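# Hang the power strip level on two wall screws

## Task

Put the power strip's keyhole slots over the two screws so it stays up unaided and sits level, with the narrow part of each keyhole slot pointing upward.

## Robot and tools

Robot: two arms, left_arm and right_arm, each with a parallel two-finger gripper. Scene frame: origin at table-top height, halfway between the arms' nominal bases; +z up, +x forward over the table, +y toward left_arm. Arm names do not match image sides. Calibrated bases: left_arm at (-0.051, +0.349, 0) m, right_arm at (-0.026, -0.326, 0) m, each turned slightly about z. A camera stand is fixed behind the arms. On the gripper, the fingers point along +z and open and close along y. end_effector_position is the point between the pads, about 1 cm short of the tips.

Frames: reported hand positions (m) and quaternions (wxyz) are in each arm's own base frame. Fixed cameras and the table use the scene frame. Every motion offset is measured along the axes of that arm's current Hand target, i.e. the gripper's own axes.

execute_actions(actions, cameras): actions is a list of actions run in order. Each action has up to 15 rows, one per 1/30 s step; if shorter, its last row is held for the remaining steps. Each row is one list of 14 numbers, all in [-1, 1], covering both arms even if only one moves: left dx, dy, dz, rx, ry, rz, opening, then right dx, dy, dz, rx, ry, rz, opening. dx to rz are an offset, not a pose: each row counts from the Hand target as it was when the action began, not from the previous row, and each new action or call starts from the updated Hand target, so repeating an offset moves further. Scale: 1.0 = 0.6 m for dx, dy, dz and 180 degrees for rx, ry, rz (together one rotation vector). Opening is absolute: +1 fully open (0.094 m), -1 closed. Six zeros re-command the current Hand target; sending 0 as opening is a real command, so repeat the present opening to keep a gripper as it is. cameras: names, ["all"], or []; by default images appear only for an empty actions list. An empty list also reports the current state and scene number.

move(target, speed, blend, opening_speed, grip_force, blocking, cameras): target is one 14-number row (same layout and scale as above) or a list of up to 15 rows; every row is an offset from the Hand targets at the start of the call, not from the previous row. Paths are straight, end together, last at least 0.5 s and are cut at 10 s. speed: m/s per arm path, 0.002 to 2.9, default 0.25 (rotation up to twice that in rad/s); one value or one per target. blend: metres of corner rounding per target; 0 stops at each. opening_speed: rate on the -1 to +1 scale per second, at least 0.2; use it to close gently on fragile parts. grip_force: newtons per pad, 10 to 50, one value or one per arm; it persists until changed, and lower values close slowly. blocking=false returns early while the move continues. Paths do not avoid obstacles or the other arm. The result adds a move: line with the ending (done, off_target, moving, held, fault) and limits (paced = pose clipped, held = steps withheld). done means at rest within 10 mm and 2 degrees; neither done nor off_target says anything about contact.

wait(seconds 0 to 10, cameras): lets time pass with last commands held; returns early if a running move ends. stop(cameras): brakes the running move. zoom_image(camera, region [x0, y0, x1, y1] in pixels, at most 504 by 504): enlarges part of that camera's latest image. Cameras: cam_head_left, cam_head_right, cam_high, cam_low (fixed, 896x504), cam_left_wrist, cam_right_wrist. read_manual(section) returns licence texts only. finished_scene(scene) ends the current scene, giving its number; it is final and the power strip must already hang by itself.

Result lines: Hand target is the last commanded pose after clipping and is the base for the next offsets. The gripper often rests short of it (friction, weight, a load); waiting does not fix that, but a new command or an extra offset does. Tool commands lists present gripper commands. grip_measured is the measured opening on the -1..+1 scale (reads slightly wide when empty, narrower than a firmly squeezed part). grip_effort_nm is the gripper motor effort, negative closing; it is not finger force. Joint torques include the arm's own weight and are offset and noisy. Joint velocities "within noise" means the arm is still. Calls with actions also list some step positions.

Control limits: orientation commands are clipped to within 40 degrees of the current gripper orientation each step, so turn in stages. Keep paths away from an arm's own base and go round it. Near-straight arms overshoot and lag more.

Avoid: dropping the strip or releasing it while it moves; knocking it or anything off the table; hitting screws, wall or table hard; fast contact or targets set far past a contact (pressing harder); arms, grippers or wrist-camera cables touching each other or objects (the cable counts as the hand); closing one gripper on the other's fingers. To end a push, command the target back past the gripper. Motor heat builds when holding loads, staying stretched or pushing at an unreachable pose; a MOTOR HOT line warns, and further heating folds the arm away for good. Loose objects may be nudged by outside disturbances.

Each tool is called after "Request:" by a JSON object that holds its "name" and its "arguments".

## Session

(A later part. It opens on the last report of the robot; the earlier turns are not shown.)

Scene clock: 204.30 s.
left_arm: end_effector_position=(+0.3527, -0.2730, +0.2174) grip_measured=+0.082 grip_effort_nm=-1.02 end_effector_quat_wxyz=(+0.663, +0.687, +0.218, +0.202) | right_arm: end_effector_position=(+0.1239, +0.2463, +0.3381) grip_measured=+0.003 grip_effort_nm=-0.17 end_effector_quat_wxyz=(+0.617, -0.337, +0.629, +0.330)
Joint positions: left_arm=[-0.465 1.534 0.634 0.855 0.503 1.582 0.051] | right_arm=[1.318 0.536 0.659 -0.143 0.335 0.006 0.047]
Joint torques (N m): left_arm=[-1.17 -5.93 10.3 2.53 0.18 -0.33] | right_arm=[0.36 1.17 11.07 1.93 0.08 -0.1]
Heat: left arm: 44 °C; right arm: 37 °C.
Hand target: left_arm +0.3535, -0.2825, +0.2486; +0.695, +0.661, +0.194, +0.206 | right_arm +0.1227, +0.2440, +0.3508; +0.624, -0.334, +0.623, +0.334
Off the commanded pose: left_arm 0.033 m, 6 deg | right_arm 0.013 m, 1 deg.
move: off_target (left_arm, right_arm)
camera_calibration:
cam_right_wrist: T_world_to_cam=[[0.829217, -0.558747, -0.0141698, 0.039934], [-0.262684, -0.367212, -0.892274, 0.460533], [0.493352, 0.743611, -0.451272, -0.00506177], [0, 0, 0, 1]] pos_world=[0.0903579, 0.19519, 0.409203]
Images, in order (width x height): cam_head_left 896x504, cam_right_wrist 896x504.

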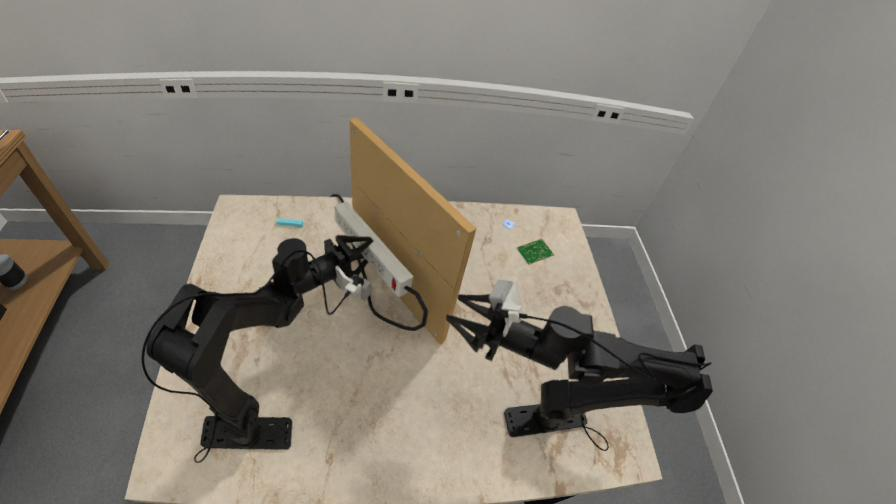

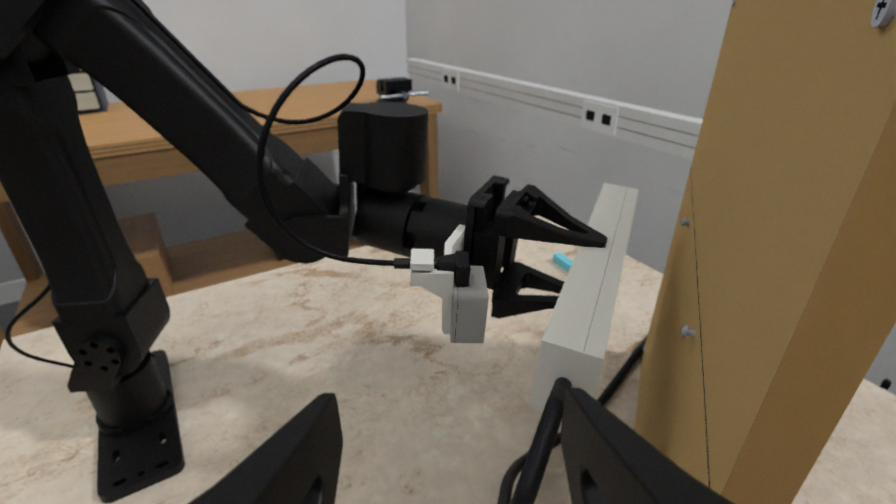

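Request:
{"name": "move", "arguments": {"target": [-0.015,0.05,0.02,-0.012,0,0,0,0,0,0,0,0,0,0], "cameras": ["cam_right_wrist","cam_head_left"], "speed": 0.1}}

Request:
{"name": "zoom_image", "arguments": {"camera": "cam_right_wrist", "region": [500, 130, 750, 450]}}

Request:
{"name": "zoom_image", "arguments": {"camera": "cam_head_left", "region": [310, 150, 480, 310]}}

Scene clock: 217.07 s.
left_arm: end_effector_position=(+0.3558, -0.2888, +0.2383) grip_measured=+0.082 grip_effort_nm=-1.03 end_effector_quat_wxyz=(+0.672, +0.678, +0.215, +0.206) | right_arm: end_effector_position=(+0.1239, +0.2463, +0.3381) grip_measured=+0.003 grip_effort_nm=-0.17 end_effector_quat_wxyz=(+0.617, -0.337, +0.629, +0.330)
Joint positions: left_arm=[-0.509 1.534 0.7 0.82 0.458 1.567 0.051] | right_arm=[1.318 0.536 0.659 -0.143 0.335 0.006 0.047]
Joint torques (N m): left_arm=[-1.24 -8.77 10.67 2.32 0.15 -0.36] | right_arm=[0.4 1.25 11.19 1.95 0.05 -0.07]
Heat: left arm: 47 °C; right arm: 37 °C.
Hand target: left_arm +0.3516, -0.2962, +0.2792; +0.707, +0.648, +0.190, +0.210 | right_arm +0.1227, +0.2440, +0.3508; +0.624, -0.334, +0.623, +0.334
Off the commanded pose: left_arm 0.042 m, 6 deg | right_arm 0.013 m, 1 deg.
move: off_target (left_arm, right_arm)
camera_calibration:
cam_right_wrist: T_world_to_cam=[[0.829217, -0.558747, -0.0141698, 0.039934], [-0.262684, -0.367212, -0.892274, 0.460533], [0.493352, 0.743611, -0.451272, -0.00506177], [0, 0, 0, 1]] pos_world=[0.0903579, 0.19519, 0.409203]
Images, in order (width x height): cam_head_left 896x504, cam_right_wrist 896x504.

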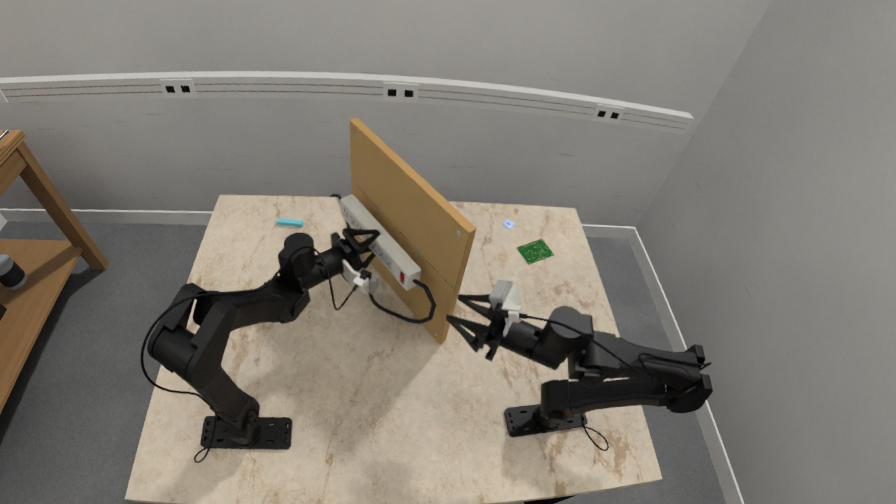

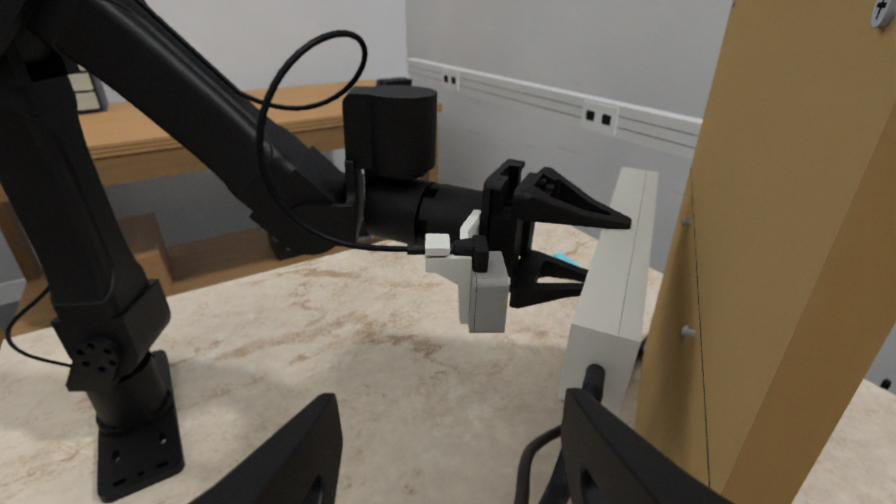

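Scaled by 1.575 from the camera's 896x504 image, which has a finer 1280x720 frame.

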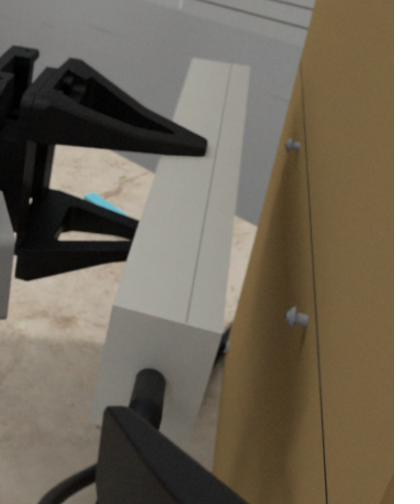

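Scaled by 2.965 from the camera's 896x504 image, which has a finer 1280x720 frame.

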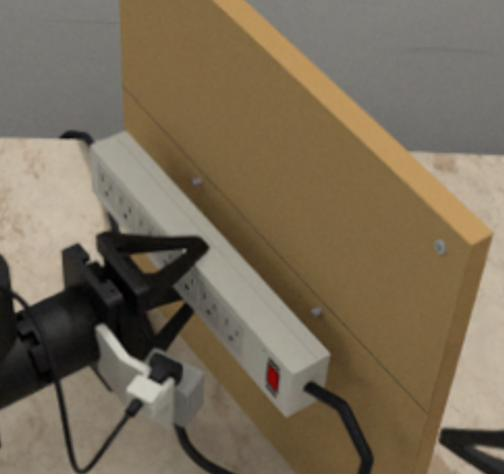

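Request:
{"name": "zoom_image", "arguments": {"camera": "cam_right_wrist", "region": [600, 150, 720, 270]}}

Request:
{"name": "zoom_image", "arguments": {"camera": "cam_right_wrist", "region": [600, 310, 720, 430]}}

Request:
{"name": "zoom_image", "arguments": {"camera": "cam_head_left", "region": [330, 170, 440, 290]}}

Request:
{"name": "zoom_image", "arguments": {"camera": "cam_left_wrist", "region": [400, 100, 896, 504]}}

Scaled by 4.200 from the camera's 896x504 image, which has a finer 1280x720 frame.

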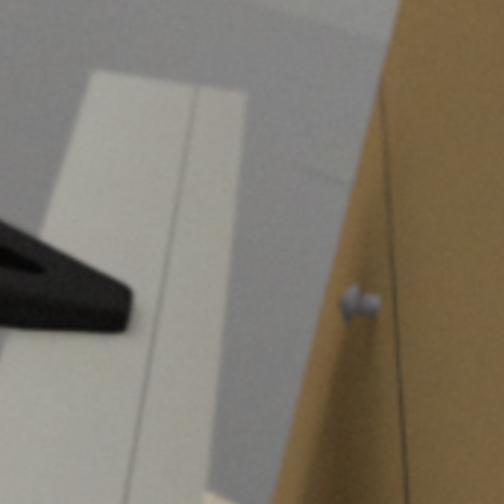

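Scaled by 4.200 from the camera's 896x504 image, which has a finer 1280x720 frame.

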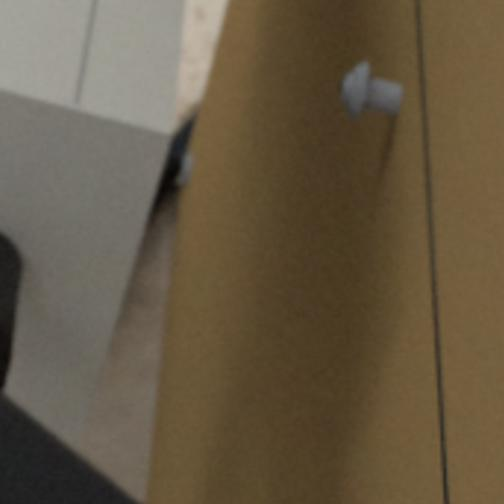

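Scaled by 4.200 from the camera's 896x504 image, which has a finer 1280x720 frame.

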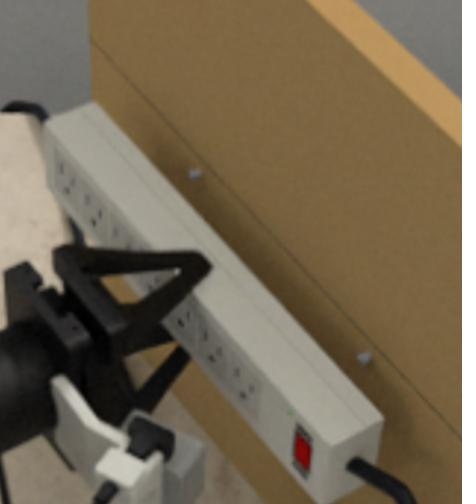

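This scene's latest camera images include none from cam_left_wrist. They are from: cam_head_left, cam_right_wrist. cam_left_wrist's image comes with the result of a call that names it in "cameras".

Request:
{"name": "move", "arguments": {"target": [-0.0167,0.022,0.006,-0.005,0,-0.0035,0,0,0,0,0,0,0,0], "cameras": ["cam_right_wrist","cam_head_left","cam_head_right"], "speed": 0.1}}

Request:
{"name": "zoom_image", "arguments": {"camera": "cam_right_wrist", "region": [600, 130, 720, 250]}}

Request:
{"name": "zoom_image", "arguments": {"camera": "cam_right_wrist", "region": [600, 310, 720, 430]}}

Request:
{"name": "zoom_image", "arguments": {"camera": "cam_head_left", "region": [330, 170, 440, 290]}}

Request:
{"name": "zoom_image", "arguments": {"camera": "cam_head_right", "region": [330, 170, 440, 290]}}

Scene clock: 270.77 s.
left_arm: end_effector_position=(+0.3504, -0.2961, +0.2467) grip_measured=+0.082 grip_effort_nm=-1.03 end_effector_quat_wxyz=(+0.674, +0.676, +0.219, +0.204) | right_arm: end_effector_position=(+0.1239, +0.2463, +0.3381) grip_measured=+0.003 grip_effort_nm=-0.17 end_effector_quat_wxyz=(+0.617, -0.337, +0.629, +0.330)
Joint positions: left_arm=[-0.543 1.509 0.713 0.787 0.42 1.556 0.051] | right_arm=[1.318 0.536 0.659 -0.143 0.335 0.006 0.047]
Joint torques (N m): left_arm=[-1.35 -9.09 11.07 2.38 0.17 -0.38] | right_arm=[0.44 1.2 11.15 1.94 0.04 -0.07]
Heat: left arm: 45 °C; right arm: 38 °C.
Hand target: left_arm +0.3444, -0.3037, +0.2926; +0.714, +0.641, +0.192, +0.207 | right_arm +0.1227, +0.2440, +0.3508; +0.624, -0.334, +0.623, +0.334
Off the commanded pose: left_arm 0.047 m, 7 deg | right_arm 0.013 m, 1 deg.
move: off_target (left_arm, right_arm)
camera_calibration:
cam_right_wrist: T_world_to_cam=[[0.829217, -0.558747, -0.0141698, 0.039934], [-0.262684, -0.367212, -0.892274, 0.460533], [0.493352, 0.743611, -0.451272, -0.00506177], [0, 0, 0, 1]] pos_world=[0.0903579, 0.19519, 0.409203]
Images, in order (width x height): cam_head_left 896x504, cam_head_right 896x504, cam_right_wrist 896x504.

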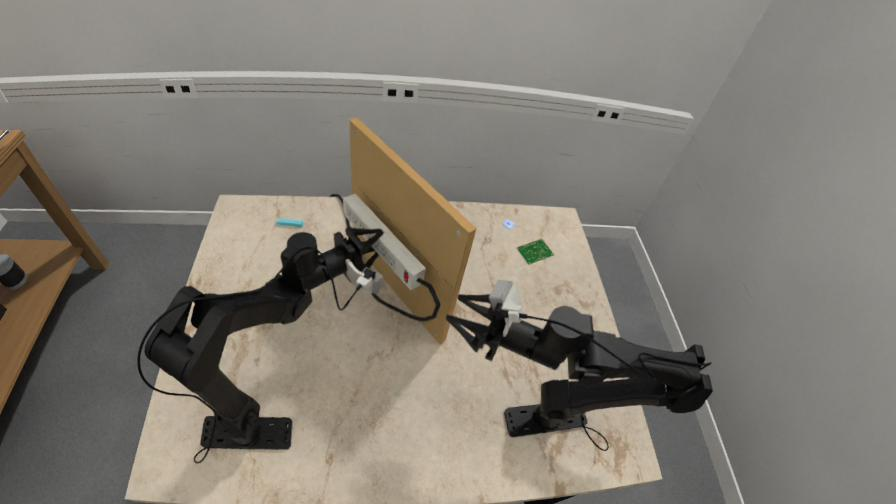

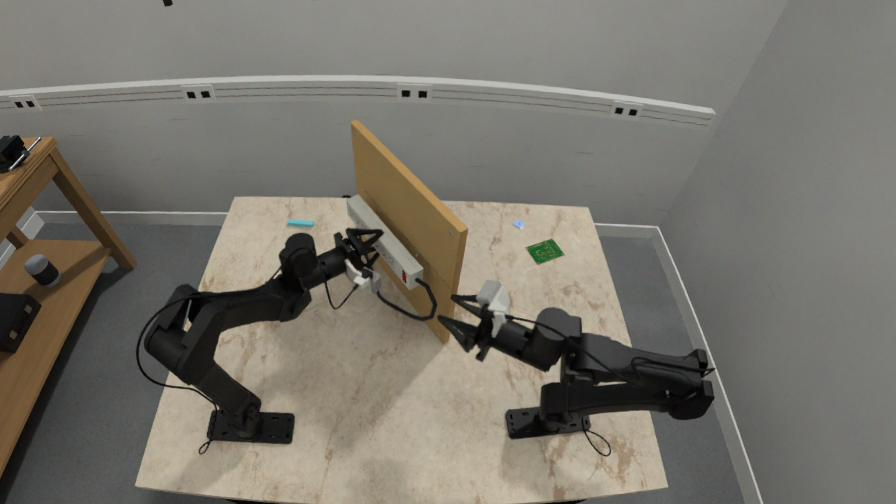

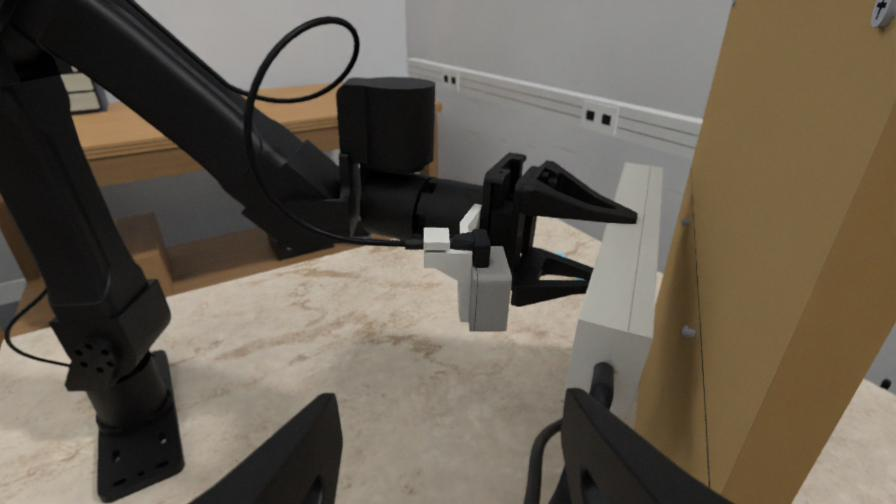

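Scaled by 4.200 from the camera's 896x504 image, which has a finer 1280x720 frame.

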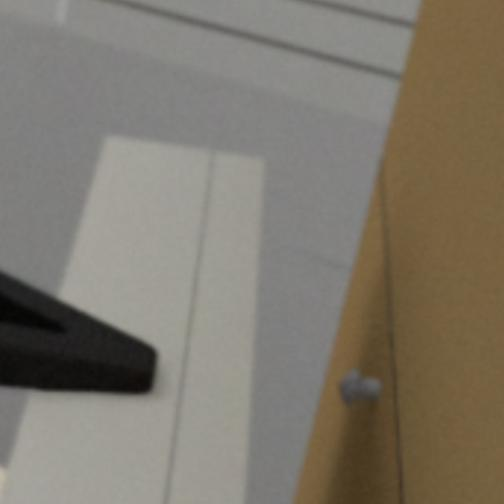

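Scaled by 4.200 from the camera's 896x504 image, which has a finer 1280x720 frame.

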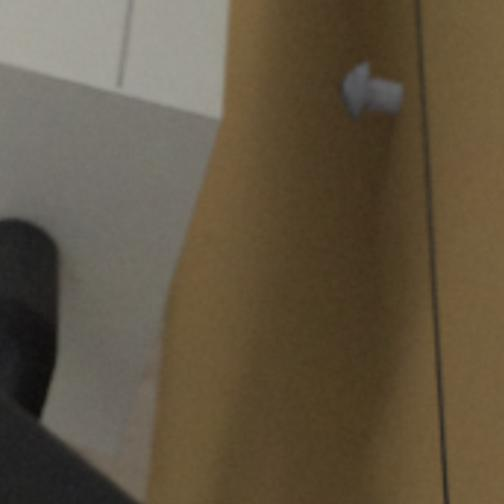

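Scaled by 4.200 from the camera's 896x504 image, which has a finer 1280x720 frame.

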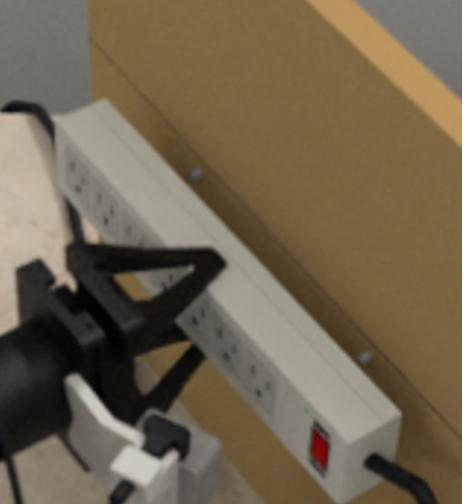

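Scaled by 4.200 from the camera's 896x504 image, which has a finer 1280x720 frame.

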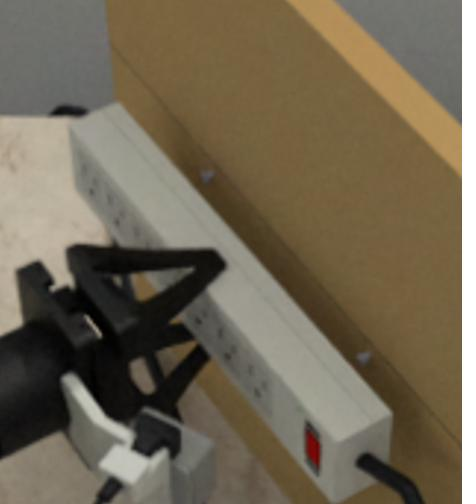

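Request:
{"name": "move", "arguments": {"target": [0,0.004,0.03,0,0,0.0025,0,0,0,0,0,0,0,0], "cameras": ["cam_right_wrist","cam_head_left"], "speed": 0.05}}

Request:
{"name": "zoom_image", "arguments": {"camera": "cam_right_wrist", "region": [600, 130, 840, 370]}}

Request:
{"name": "zoom_image", "arguments": {"camera": "cam_head_left", "region": [330, 170, 440, 290]}}

Scene clock: 283.07 s.
left_arm: end_effector_position=(+0.3570, -0.3085, +0.2638) grip_measured=+0.082 grip_effort_nm=-1.03 end_effector_quat_wxyz=(+0.681, +0.669, +0.212, +0.211) | right_arm: end_effector_position=(+0.1239, +0.2463, +0.3381) grip_measured=+0.003 grip_effort_nm=-0.16 end_effector_quat_wxyz=(+0.617, -0.337, +0.629, +0.330)
Joint positions: left_arm=[-0.567 1.531 0.783 0.765 0.395 1.558 0.051] | right_arm=[1.318 0.536 0.659 -0.143 0.335 0.006 0.047]
Joint torques (N m): left_arm=[-1.44 -6.61 11.19 2.42 0.16 -0.31] | right_arm=[0.51 1.17 11.11 1.94 0.07 -0.09]
Heat: left arm: 49 °C; right arm: 38 °C.
Hand target: left_arm +0.3539, -0.3185, +0.2970; +0.713, +0.642, +0.190, +0.210 | right_arm +0.1227, +0.2440, +0.3508; +0.624, -0.334, +0.623, +0.334
Off the commanded pose: left_arm 0.035 m, 5 deg | right_arm 0.013 m, 1 deg.
move: off_target (left_arm, right_arm)
camera_calibration:
cam_right_wrist: T_world_to_cam=[[0.829217, -0.558747, -0.0141698, 0.039934], [-0.262684, -0.367212, -0.892274, 0.460533], [0.493352, 0.743611, -0.451272, -0.00506177], [0, 0, 0, 1]] pos_world=[0.0903579, 0.19519, 0.409203]
Images, in order (width x height): cam_head_left 896x504, cam_right_wrist 896x504.

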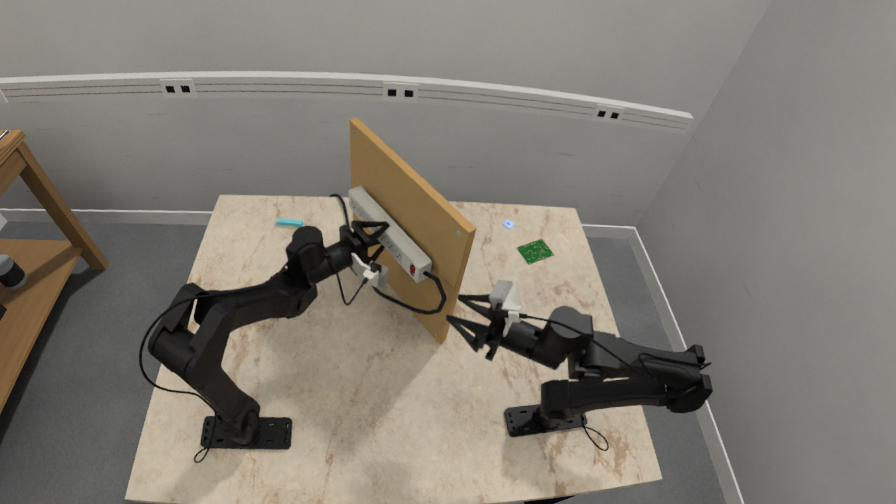

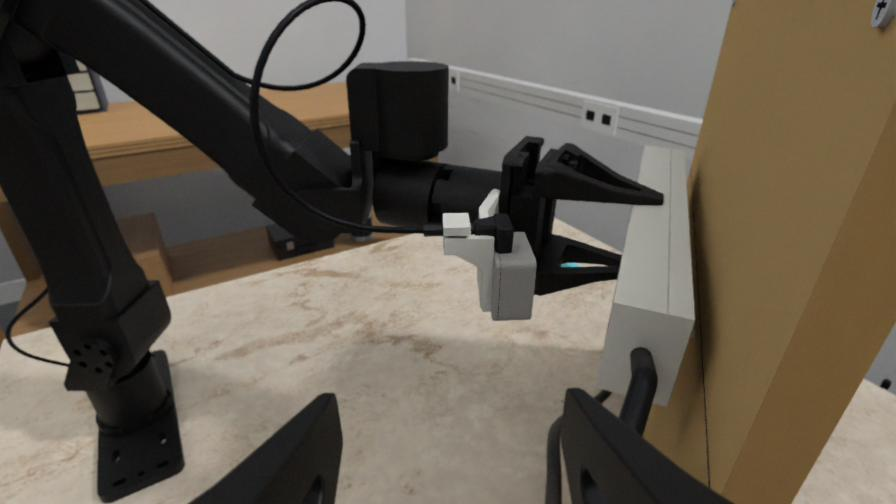

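Scaled by 2.100 from the camera's 896x504 image, which has a finer 1280x720 frame.

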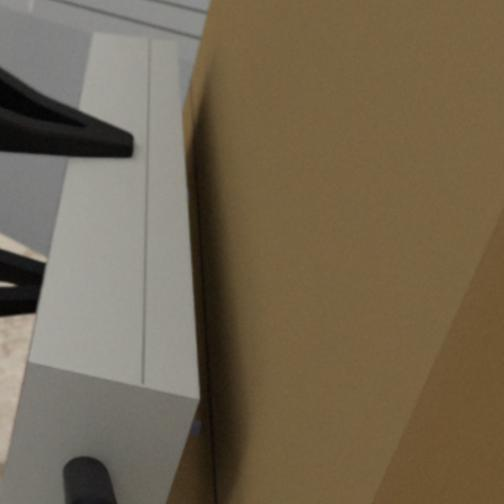

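Scaled by 4.200 from the camera's 896x504 image, which has a finer 1280x720 frame.

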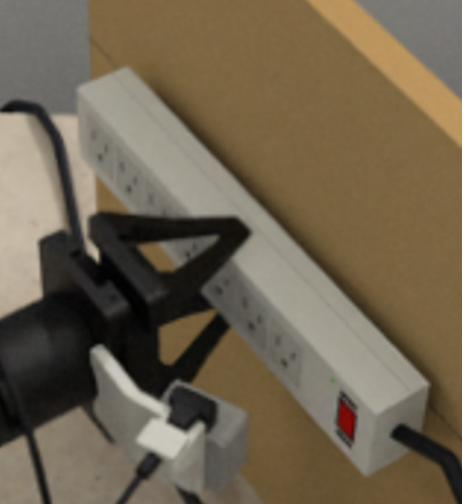

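Request:
{"name": "move", "arguments": {"target": [0.001,-0.03,0,0,0,0,0,0,0,0,0,0,0,0], "cameras": ["cam_right_wrist","cam_head_left"], "speed": 0.05}}

Request:
{"name": "zoom_image", "arguments": {"camera": "cam_right_wrist", "region": [600, 130, 840, 370]}}

Request:
{"name": "zoom_image", "arguments": {"camera": "cam_head_left", "region": [330, 170, 440, 290]}}

Scene clock: 288.07 s.
left_arm: end_effector_position=(+0.3624, -0.3118, +0.2544) grip_measured=+0.082 grip_effort_nm=-1.03 end_effector_quat_wxyz=(+0.681, +0.668, +0.211, +0.212) | right_arm: end_effector_position=(+0.1239, +0.2463, +0.3381) grip_measured=+0.003 grip_effort_nm=-0.17 end_effector_quat_wxyz=(+0.617, -0.337, +0.629, +0.330)
Joint positions: left_arm=[-0.567 1.577 0.783 0.813 0.395 1.559 0.051] | right_arm=[1.318 0.536 0.659 -0.143 0.335 0.006 0.047]
Joint torques (N m): left_arm=[-1.55 -6.79 8.21 2.72 0.16 -0.31] | right_arm=[0.36 1.05 11.11 1.93 0.07 -0.07]
Heat: left arm: 50 °C; right arm: 39 °C.
Hand target: left_arm +0.3555, -0.3198, +0.2791; +0.713, +0.642, +0.190, +0.210 | right_arm +0.1227, +0.2440, +0.3508; +0.624, -0.334, +0.623, +0.334
Off the commanded pose: left_arm 0.027 m, 5 deg | right_arm 0.013 m, 1 deg.
move: off_target (left_arm, right_arm)
camera_calibration:
cam_right_wrist: T_world_to_cam=[[0.829217, -0.558747, -0.0141698, 0.039934], [-0.262684, -0.367212, -0.892274, 0.460533], [0.493352, 0.743611, -0.451272, -0.00506177], [0, 0, 0, 1]] pos_world=[0.0903579, 0.19519, 0.409203]
Images, in order (width x height): cam_head_left 896x504, cam_right_wrist 896x504.

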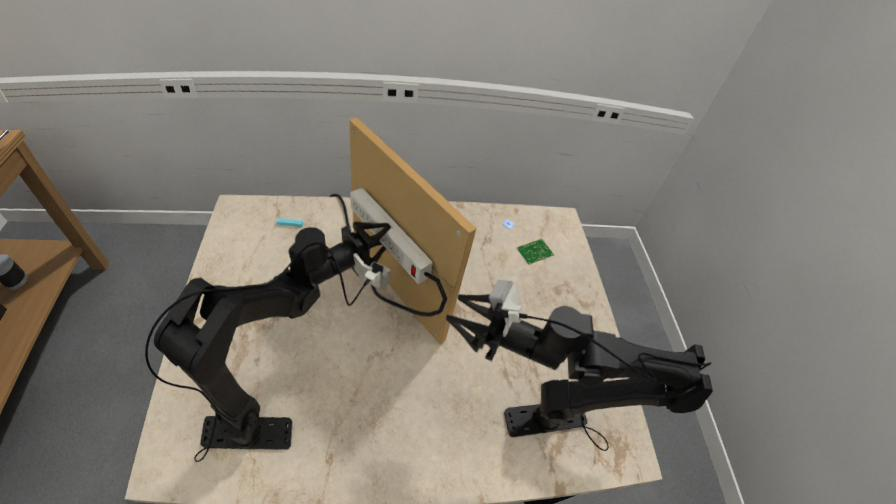

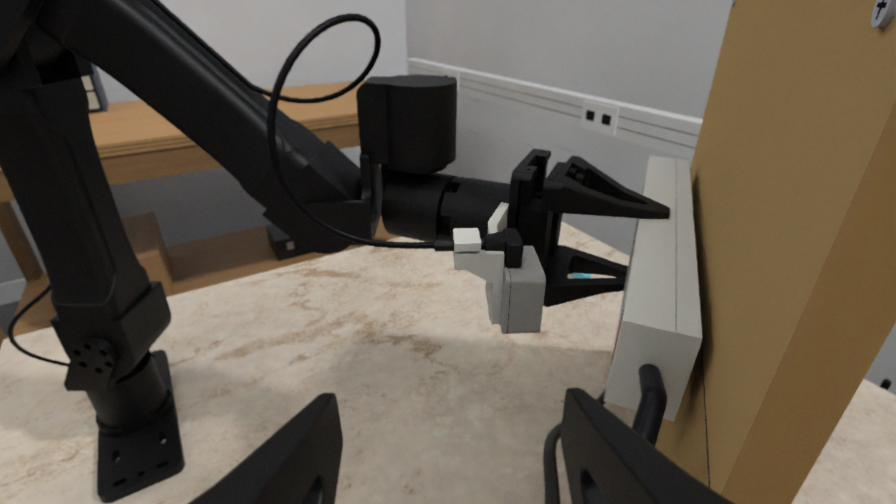

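Scaled by 2.100 from the camera's 896x504 image, which has a finer 1280x720 frame.

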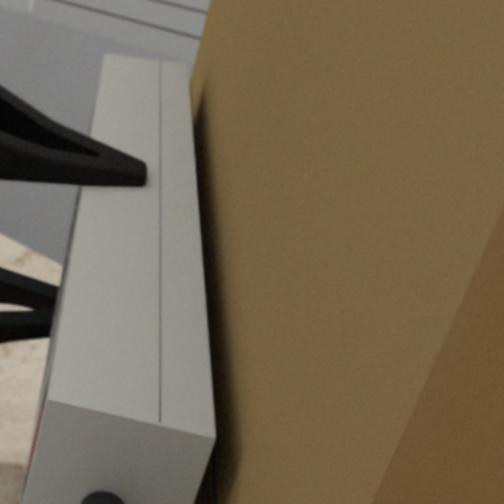

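Scaled by 4.200 from the camera's 896x504 image, which has a finer 1280x720 frame.

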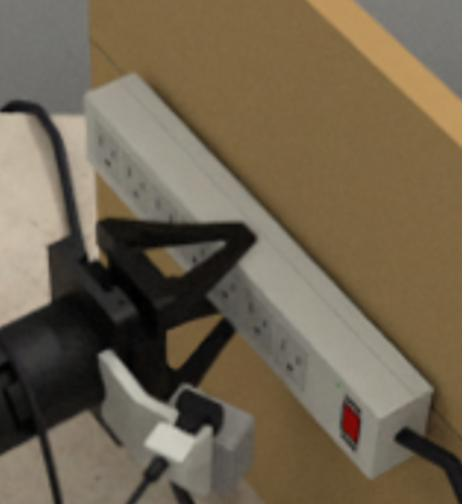

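Request:
{"name": "move", "arguments": {"target": [0.001,-0.02,-0.01,0,0,0,0,0,0,0,0,0,0,0], "speed": 0.05}}

Scene clock: 297.63 s.
left_arm: end_effector_position=(+0.3603, -0.3105, +0.2479) grip_measured=+0.082 grip_effort_nm=-1.03 end_effector_quat_wxyz=(+0.685, +0.664, +0.207, +0.216) | right_arm: end_effector_position=(+0.1239, +0.2463, +0.3381) grip_measured=+0.003 grip_effort_nm=-0.16 end_effector_quat_wxyz=(+0.617, -0.337, +0.629, +0.330)
Joint positions: left_arm=[-0.567 1.594 0.751 0.878 0.395 1.56 0.051] | right_arm=[1.318 0.536 0.659 -0.143 0.335 0.006 0.047]
Joint torques (N m): left_arm=[-0.81 -6.79 7.21 2.64 0.22 -0.32] | right_arm=[0.35 1.07 11.06 1.95 0.02 -0.08]
Heat: left arm: 52 °C; right arm: 39 °C.
Hand target: left_arm +0.3534, -0.3155, +0.2665; +0.713, +0.642, +0.190, +0.210 | right_arm +0.1227, +0.2440, +0.3508; +0.624, -0.334, +0.623, +0.334
Off the commanded pose: left_arm 0.020 m, 5 deg | right_arm 0.013 m, 1 deg.
move: off_target (left_arm, right_arm)

Request:
{"name": "move", "arguments": {"target": [0.0,0,0.03,0.008,0,0,0,0,0,0,0,0,0,0], "speed": 0.05, "cameras": ["cam_right_wrist","cam_head_left"]}}

Request:
{"name": "zoom_image", "arguments": {"camera": "cam_right_wrist", "region": [600, 130, 840, 370]}}

Request:
{"name": "zoom_image", "arguments": {"camera": "cam_head_left", "region": [330, 170, 440, 290]}}

Scene clock: 301.30 s.
left_arm: end_effector_position=(+0.3612, -0.3141, +0.2384) grip_measured=+0.082 grip_effort_nm=-1.03 end_effector_quat_wxyz=(+0.678, +0.672, +0.212, +0.209) | right_arm: end_effector_position=(+0.1239, +0.2463, +0.3381) grip_measured=+0.003 grip_effort_nm=-0.17 end_effector_quat_wxyz=(+0.617, -0.337, +0.629, +0.330)
Joint positions: left_arm=[-0.573 1.612 0.756 0.863 0.393 1.563 0.051] | right_arm=[1.318 0.536 0.659 -0.143 0.335 0.006 0.047]
Joint torques (N m): left_arm=[-2.35 -5.82 12.88 2.17 0.04 -0.25] | right_arm=[0.47 1.28 11.04 1.93 0.06 -0.1]
Heat: left arm: 53 °C; right arm: 39 °C.
Hand target: left_arm +0.3631, -0.3306, +0.2683; +0.705, +0.651, +0.192, +0.208 | right_arm +0.1227, +0.2440, +0.3508; +0.624, -0.334, +0.623, +0.334
Off the commanded pose: left_arm 0.034 m, 5 deg | right_arm 0.013 m, 1 deg.
move: off_target (left_arm, right_arm)
camera_calibration:
cam_right_wrist: T_world_to_cam=[[0.829217, -0.558747, -0.0141698, 0.039934], [-0.262684, -0.367212, -0.892274, 0.460533], [0.493352, 0.743611, -0.451272, -0.00506177], [0, 0, 0, 1]] pos_world=[0.0903579, 0.19519, 0.409203]
Images, in order (width x height): cam_head_left 896x504, cam_right_wrist 896x504.

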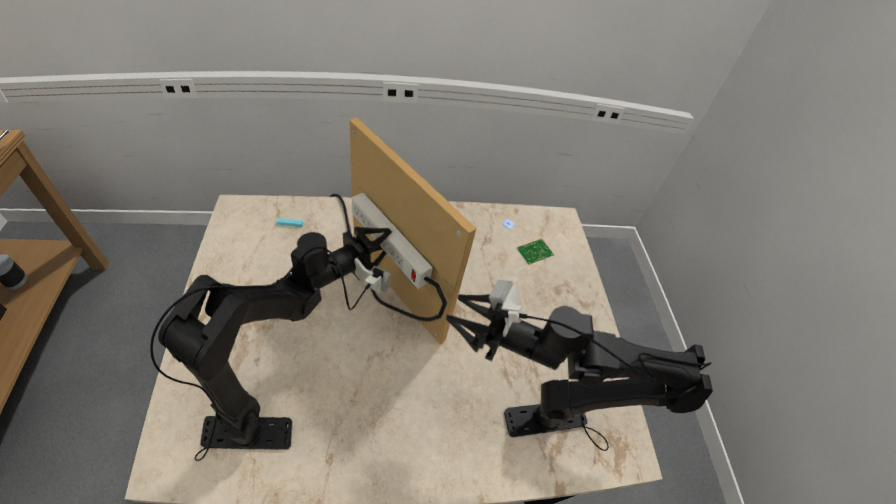

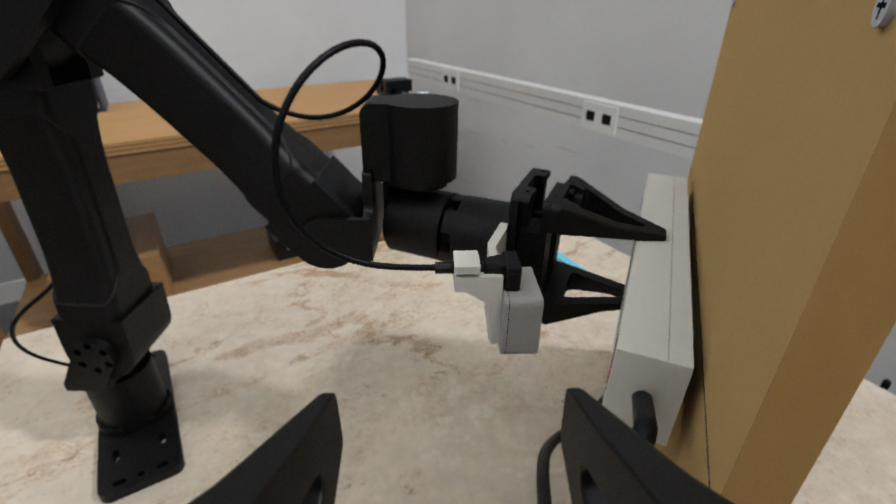

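Scaled by 2.100 from the camera's 896x504 image, which has a finer 1280x720 frame.

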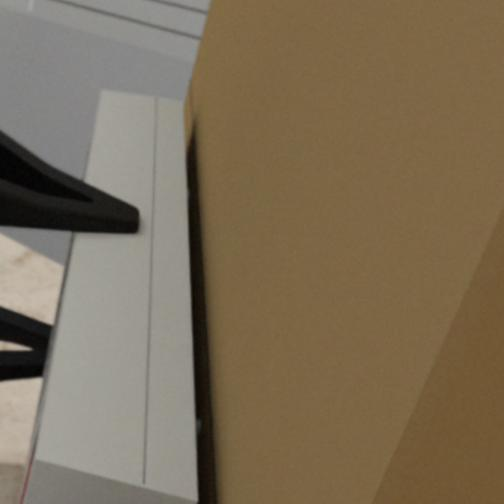

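Scaled by 4.200 from the camera's 896x504 image, which has a finer 1280x720 frame.

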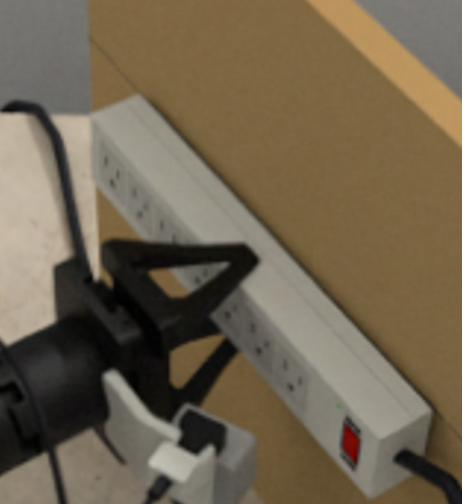

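Request:
{"name": "move", "arguments": {"target": [0,0.01,0,0,0,0,0,0,0,0,0,0,0,0], "speed": 0.03}}

Request:
{"name": "move", "arguments": {"target": [0,0.01,0,0,0,0,0,0,0,0,0,0,0,0], "speed": 0.03}}

Scene clock: 306.80 s.
left_arm: end_effector_position=(+0.3613, -0.3143, +0.2382) grip_measured=+0.082 grip_effort_nm=-1.03 end_effector_quat_wxyz=(+0.677, +0.674, +0.212, +0.209) | right_arm: end_effector_position=(+0.1239, +0.2463, +0.3381) grip_measured=+0.003 grip_effort_nm=-0.17 end_effector_quat_wxyz=(+0.617, -0.337, +0.629, +0.330)
Joint positions: left_arm=[-0.573 1.611 0.759 0.855 0.394 1.564 0.051] | right_arm=[1.318 0.536 0.659 -0.143 0.335 0.006 0.047]
Joint torques (N m): left_arm=[-2.26 -7.08 13.53 2 0.04 -0.26] | right_arm=[0.46 1.31 11.26 1.91 0.05 -0.09]
Heat: left arm: 52 °C; right arm: 39 °C.
Hand target: left_arm +0.3628, -0.3302, +0.2742; +0.705, +0.651, +0.192, +0.208 | right_arm +0.1227, +0.2440, +0.3508; +0.624, -0.334, +0.623, +0.334
Off the commanded pose: left_arm 0.039 m, 5 deg | right_arm 0.013 m, 1 deg.
move: off_target (left_arm, right_arm)

Scene clock: 307.67 s.
left_arm: end_effector_position=(+0.3613, -0.3143, +0.2390) grip_measured=+0.082 grip_effort_nm=-1.03 end_effector_quat_wxyz=(+0.671, +0.679, +0.214, +0.207) | right_arm: end_effector_position=(+0.1239, +0.2463, +0.3381) grip_measured=+0.003 grip_effort_nm=-0.17 end_effector_quat_wxyz=(+0.617, -0.337, +0.629, +0.330)
Joint positions: left_arm=[-0.573 1.598 0.77 0.813 0.394 1.571 0.051] | right_arm=[1.318 0.536 0.659 -0.143 0.335 0.006 0.047]
Joint torques (N m): left_arm=[-2.17 -7.36 13.57 2.16 0.08 -0.33] | right_arm=[0.46 0.96 11.02 1.93 0.07 -0.07]
Heat: left arm: 52 °C; right arm: 39 °C.
Hand target: left_arm +0.3625, -0.3298, +0.2804; +0.705, +0.651, +0.192, +0.208 | right_arm +0.1227, +0.2440, +0.3508; +0.624, -0.334, +0.623, +0.334
Off the commanded pose: left_arm 0.044 m, 6 deg | right_arm 0.013 m, 1 deg.
move: off_target (left_arm, right_arm)

Request:
{"name": "move", "arguments": {"target": [0,0.015,0,-0.004,0,0,0,0,0,0,0,0,0,0], "speed": 0.03}}

Request:
{"name": "move", "arguments": {"target": [0,0.008,0,0,0,0,0,0,0,0,0,0,0,0], "speed": 0.03}}

Scene clock: 310.33 s.
left_arm: end_effector_position=(+0.3613, -0.3142, +0.2395) grip_measured=+0.082 grip_effort_nm=-1.03 end_effector_quat_wxyz=(+0.667, +0.684, +0.215, +0.205) | right_arm: end_effector_position=(+0.1239, +0.2463, +0.3381) grip_measured=+0.003 grip_effort_nm=-0.16 end_effector_quat_wxyz=(+0.617, -0.337, +0.629, +0.330)
Joint positions: left_arm=[-0.573 1.589 0.779 0.781 0.394 1.576 0.051] | right_arm=[1.318 0.536 0.659 -0.143 0.335 0.006 0.047]
Joint torques (N m): left_arm=[-2.02 -7.9 13.65 2.36 0.09 -0.41] | right_arm=[0.51 1.2 11.1 1.92 0.06 -0.08]
Heat: left arm: 52 °C; right arm: 39 °C.
Hand target: left_arm +0.3621, -0.3292, +0.2893; +0.709, +0.646, +0.191, +0.209 | right_arm +0.1227, +0.2440, +0.3508; +0.624, -0.334, +0.623, +0.334
Off the commanded pose: left_arm 0.052 m, 7 deg | right_arm 0.013 m, 1 deg.
move: off_target (left_arm, right_arm)

Scene clock: 311.20 s.
left_arm: end_effector_position=(+0.3613, -0.3141, +0.2398) grip_measured=+0.082 grip_effort_nm=-1.03 end_effector_quat_wxyz=(+0.662, +0.688, +0.218, +0.203) | right_arm: end_effector_position=(+0.1239, +0.2463, +0.3381) grip_measured=+0.003 grip_effort_nm=-0.16 end_effector_quat_wxyz=(+0.617, -0.337, +0.629, +0.330)
Joint positions: left_arm=[-0.573 1.58 0.788 0.747 0.393 1.578 0.051] | right_arm=[1.318 0.536 0.659 -0.143 0.335 0.006 0.047]
Joint torques (N m): left_arm=[-1.92 -8.23 13.68 2.48 0.12 -0.44] | right_arm=[0.34 1.06 11.17 1.92 0.06 -0.07]
Heat: left arm: 52 °C; right arm: 39 °C.
Hand target: left_arm +0.3619, -0.3288, +0.2941; +0.709, +0.646, +0.191, +0.209 | right_arm +0.1227, +0.2440, +0.3508; +0.624, -0.334, +0.623, +0.334
Off the commanded pose: left_arm 0.056 m, 8 deg | right_arm 0.013 m, 1 deg.
move: off_target (left_arm, right_arm)

Request:
{"name": "wait", "arguments": {"seconds": 0.1, "cameras": ["cam_right_wrist","cam_head_left"]}}

Request:
{"name": "zoom_image", "arguments": {"camera": "cam_right_wrist", "region": [660, 190, 720, 270]}}

Request:
{"name": "zoom_image", "arguments": {"camera": "cam_right_wrist", "region": [660, 300, 730, 400]}}

Request:
{"name": "zoom_image", "arguments": {"camera": "cam_head_left", "region": [330, 170, 440, 290]}}

Scene clock: 315.50 s.
left_arm: end_effector_position=(+0.3614, -0.3141, +0.2399) grip_measured=+0.082 grip_effort_nm=-1.03 end_effector_quat_wxyz=(+0.662, +0.688, +0.218, +0.203) | right_arm: end_effector_position=(+0.1239, +0.2463, +0.3381) grip_measured=+0.003 grip_effort_nm=-0.17 end_effector_quat_wxyz=(+0.617, -0.337, +0.629, +0.330)
Joint positions: left_arm=[-0.573 1.58 0.788 0.747 0.393 1.578 0.051] | right_arm=[1.318 0.536 0.659 -0.143 0.335 0.006 0.047]
Joint torques (N m): left_arm=[-1.94 -8.24 13.67 2.48 0.11 -0.44] | right_arm=[0.47 1.2 11.17 1.94 0.07 -0.1]
Heat: left arm: 52 °C; right arm: 39 °C.
Hand target: left_arm +0.3620, -0.3288, +0.2942; +0.709, +0.646, +0.191, +0.209 | right_arm +0.1227, +0.2440, +0.3508; +0.624, -0.334, +0.623, +0.334
Tool commands: left_gripper/opening=+0.0 right_gripper/opening=+0.0
Off the commanded pose: left_arm 0.056 m, 8 deg | right_arm 0.013 m, 1 deg.
wait: 0.10 s; at rest from the start
camera_calibration:
cam_right_wrist: T_world_to_cam=[[0.829217, -0.558747, -0.0141698, 0.039934], [-0.262684, -0.367212, -0.892274, 0.460533], [0.493352, 0.743611, -0.451272, -0.00506177], [0, 0, 0, 1]] pos_world=[0.0903579, 0.19519, 0.409203]
Images, in order (width x height): cam_head_left 896x504, cam_right_wrist 896x504.

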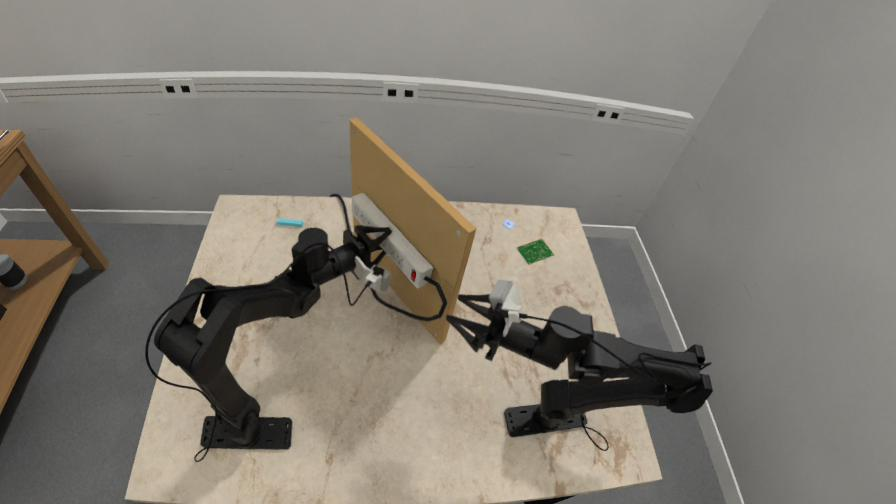

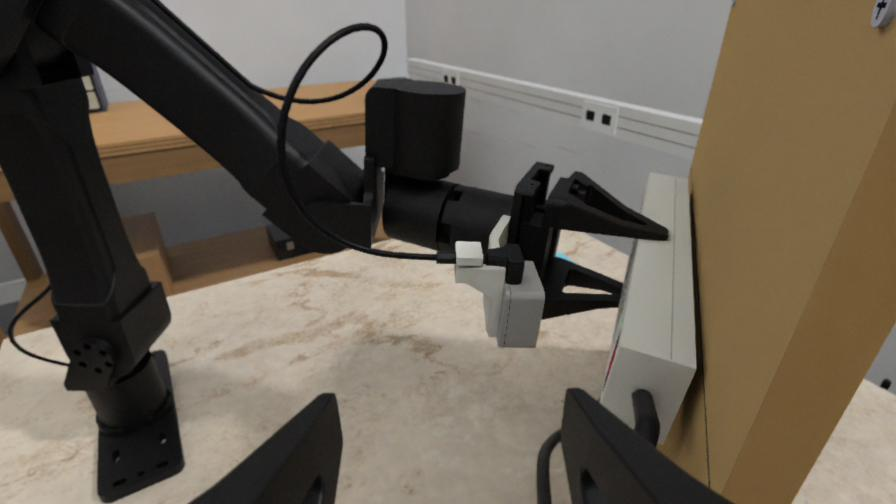

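Scaled by 6.300 from the camera's 896x504 image, which has a finer 1280x720 frame.

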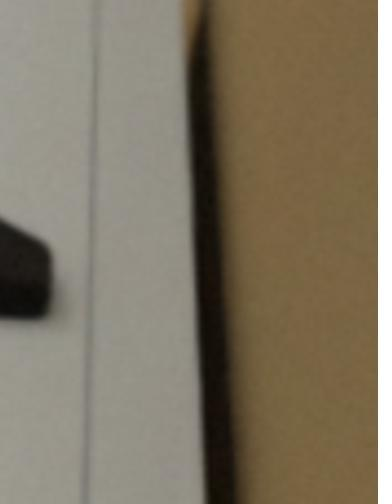

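Scaled by 5.040 from the camera's 896x504 image, which has a finer 1280x720 frame.

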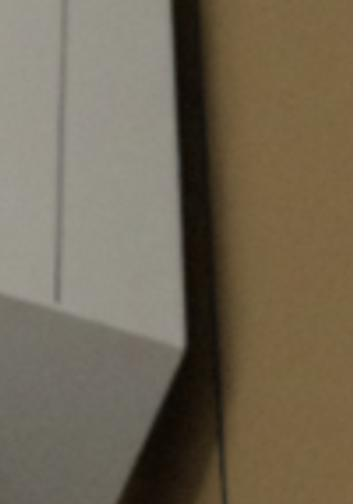

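Scaled by 4.200 from the camera's 896x504 image, which has a finer 1280x720 frame.

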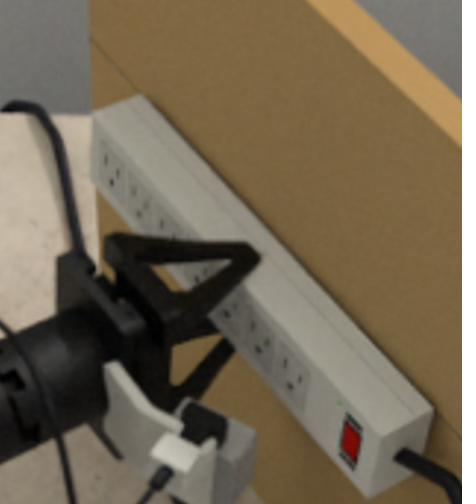

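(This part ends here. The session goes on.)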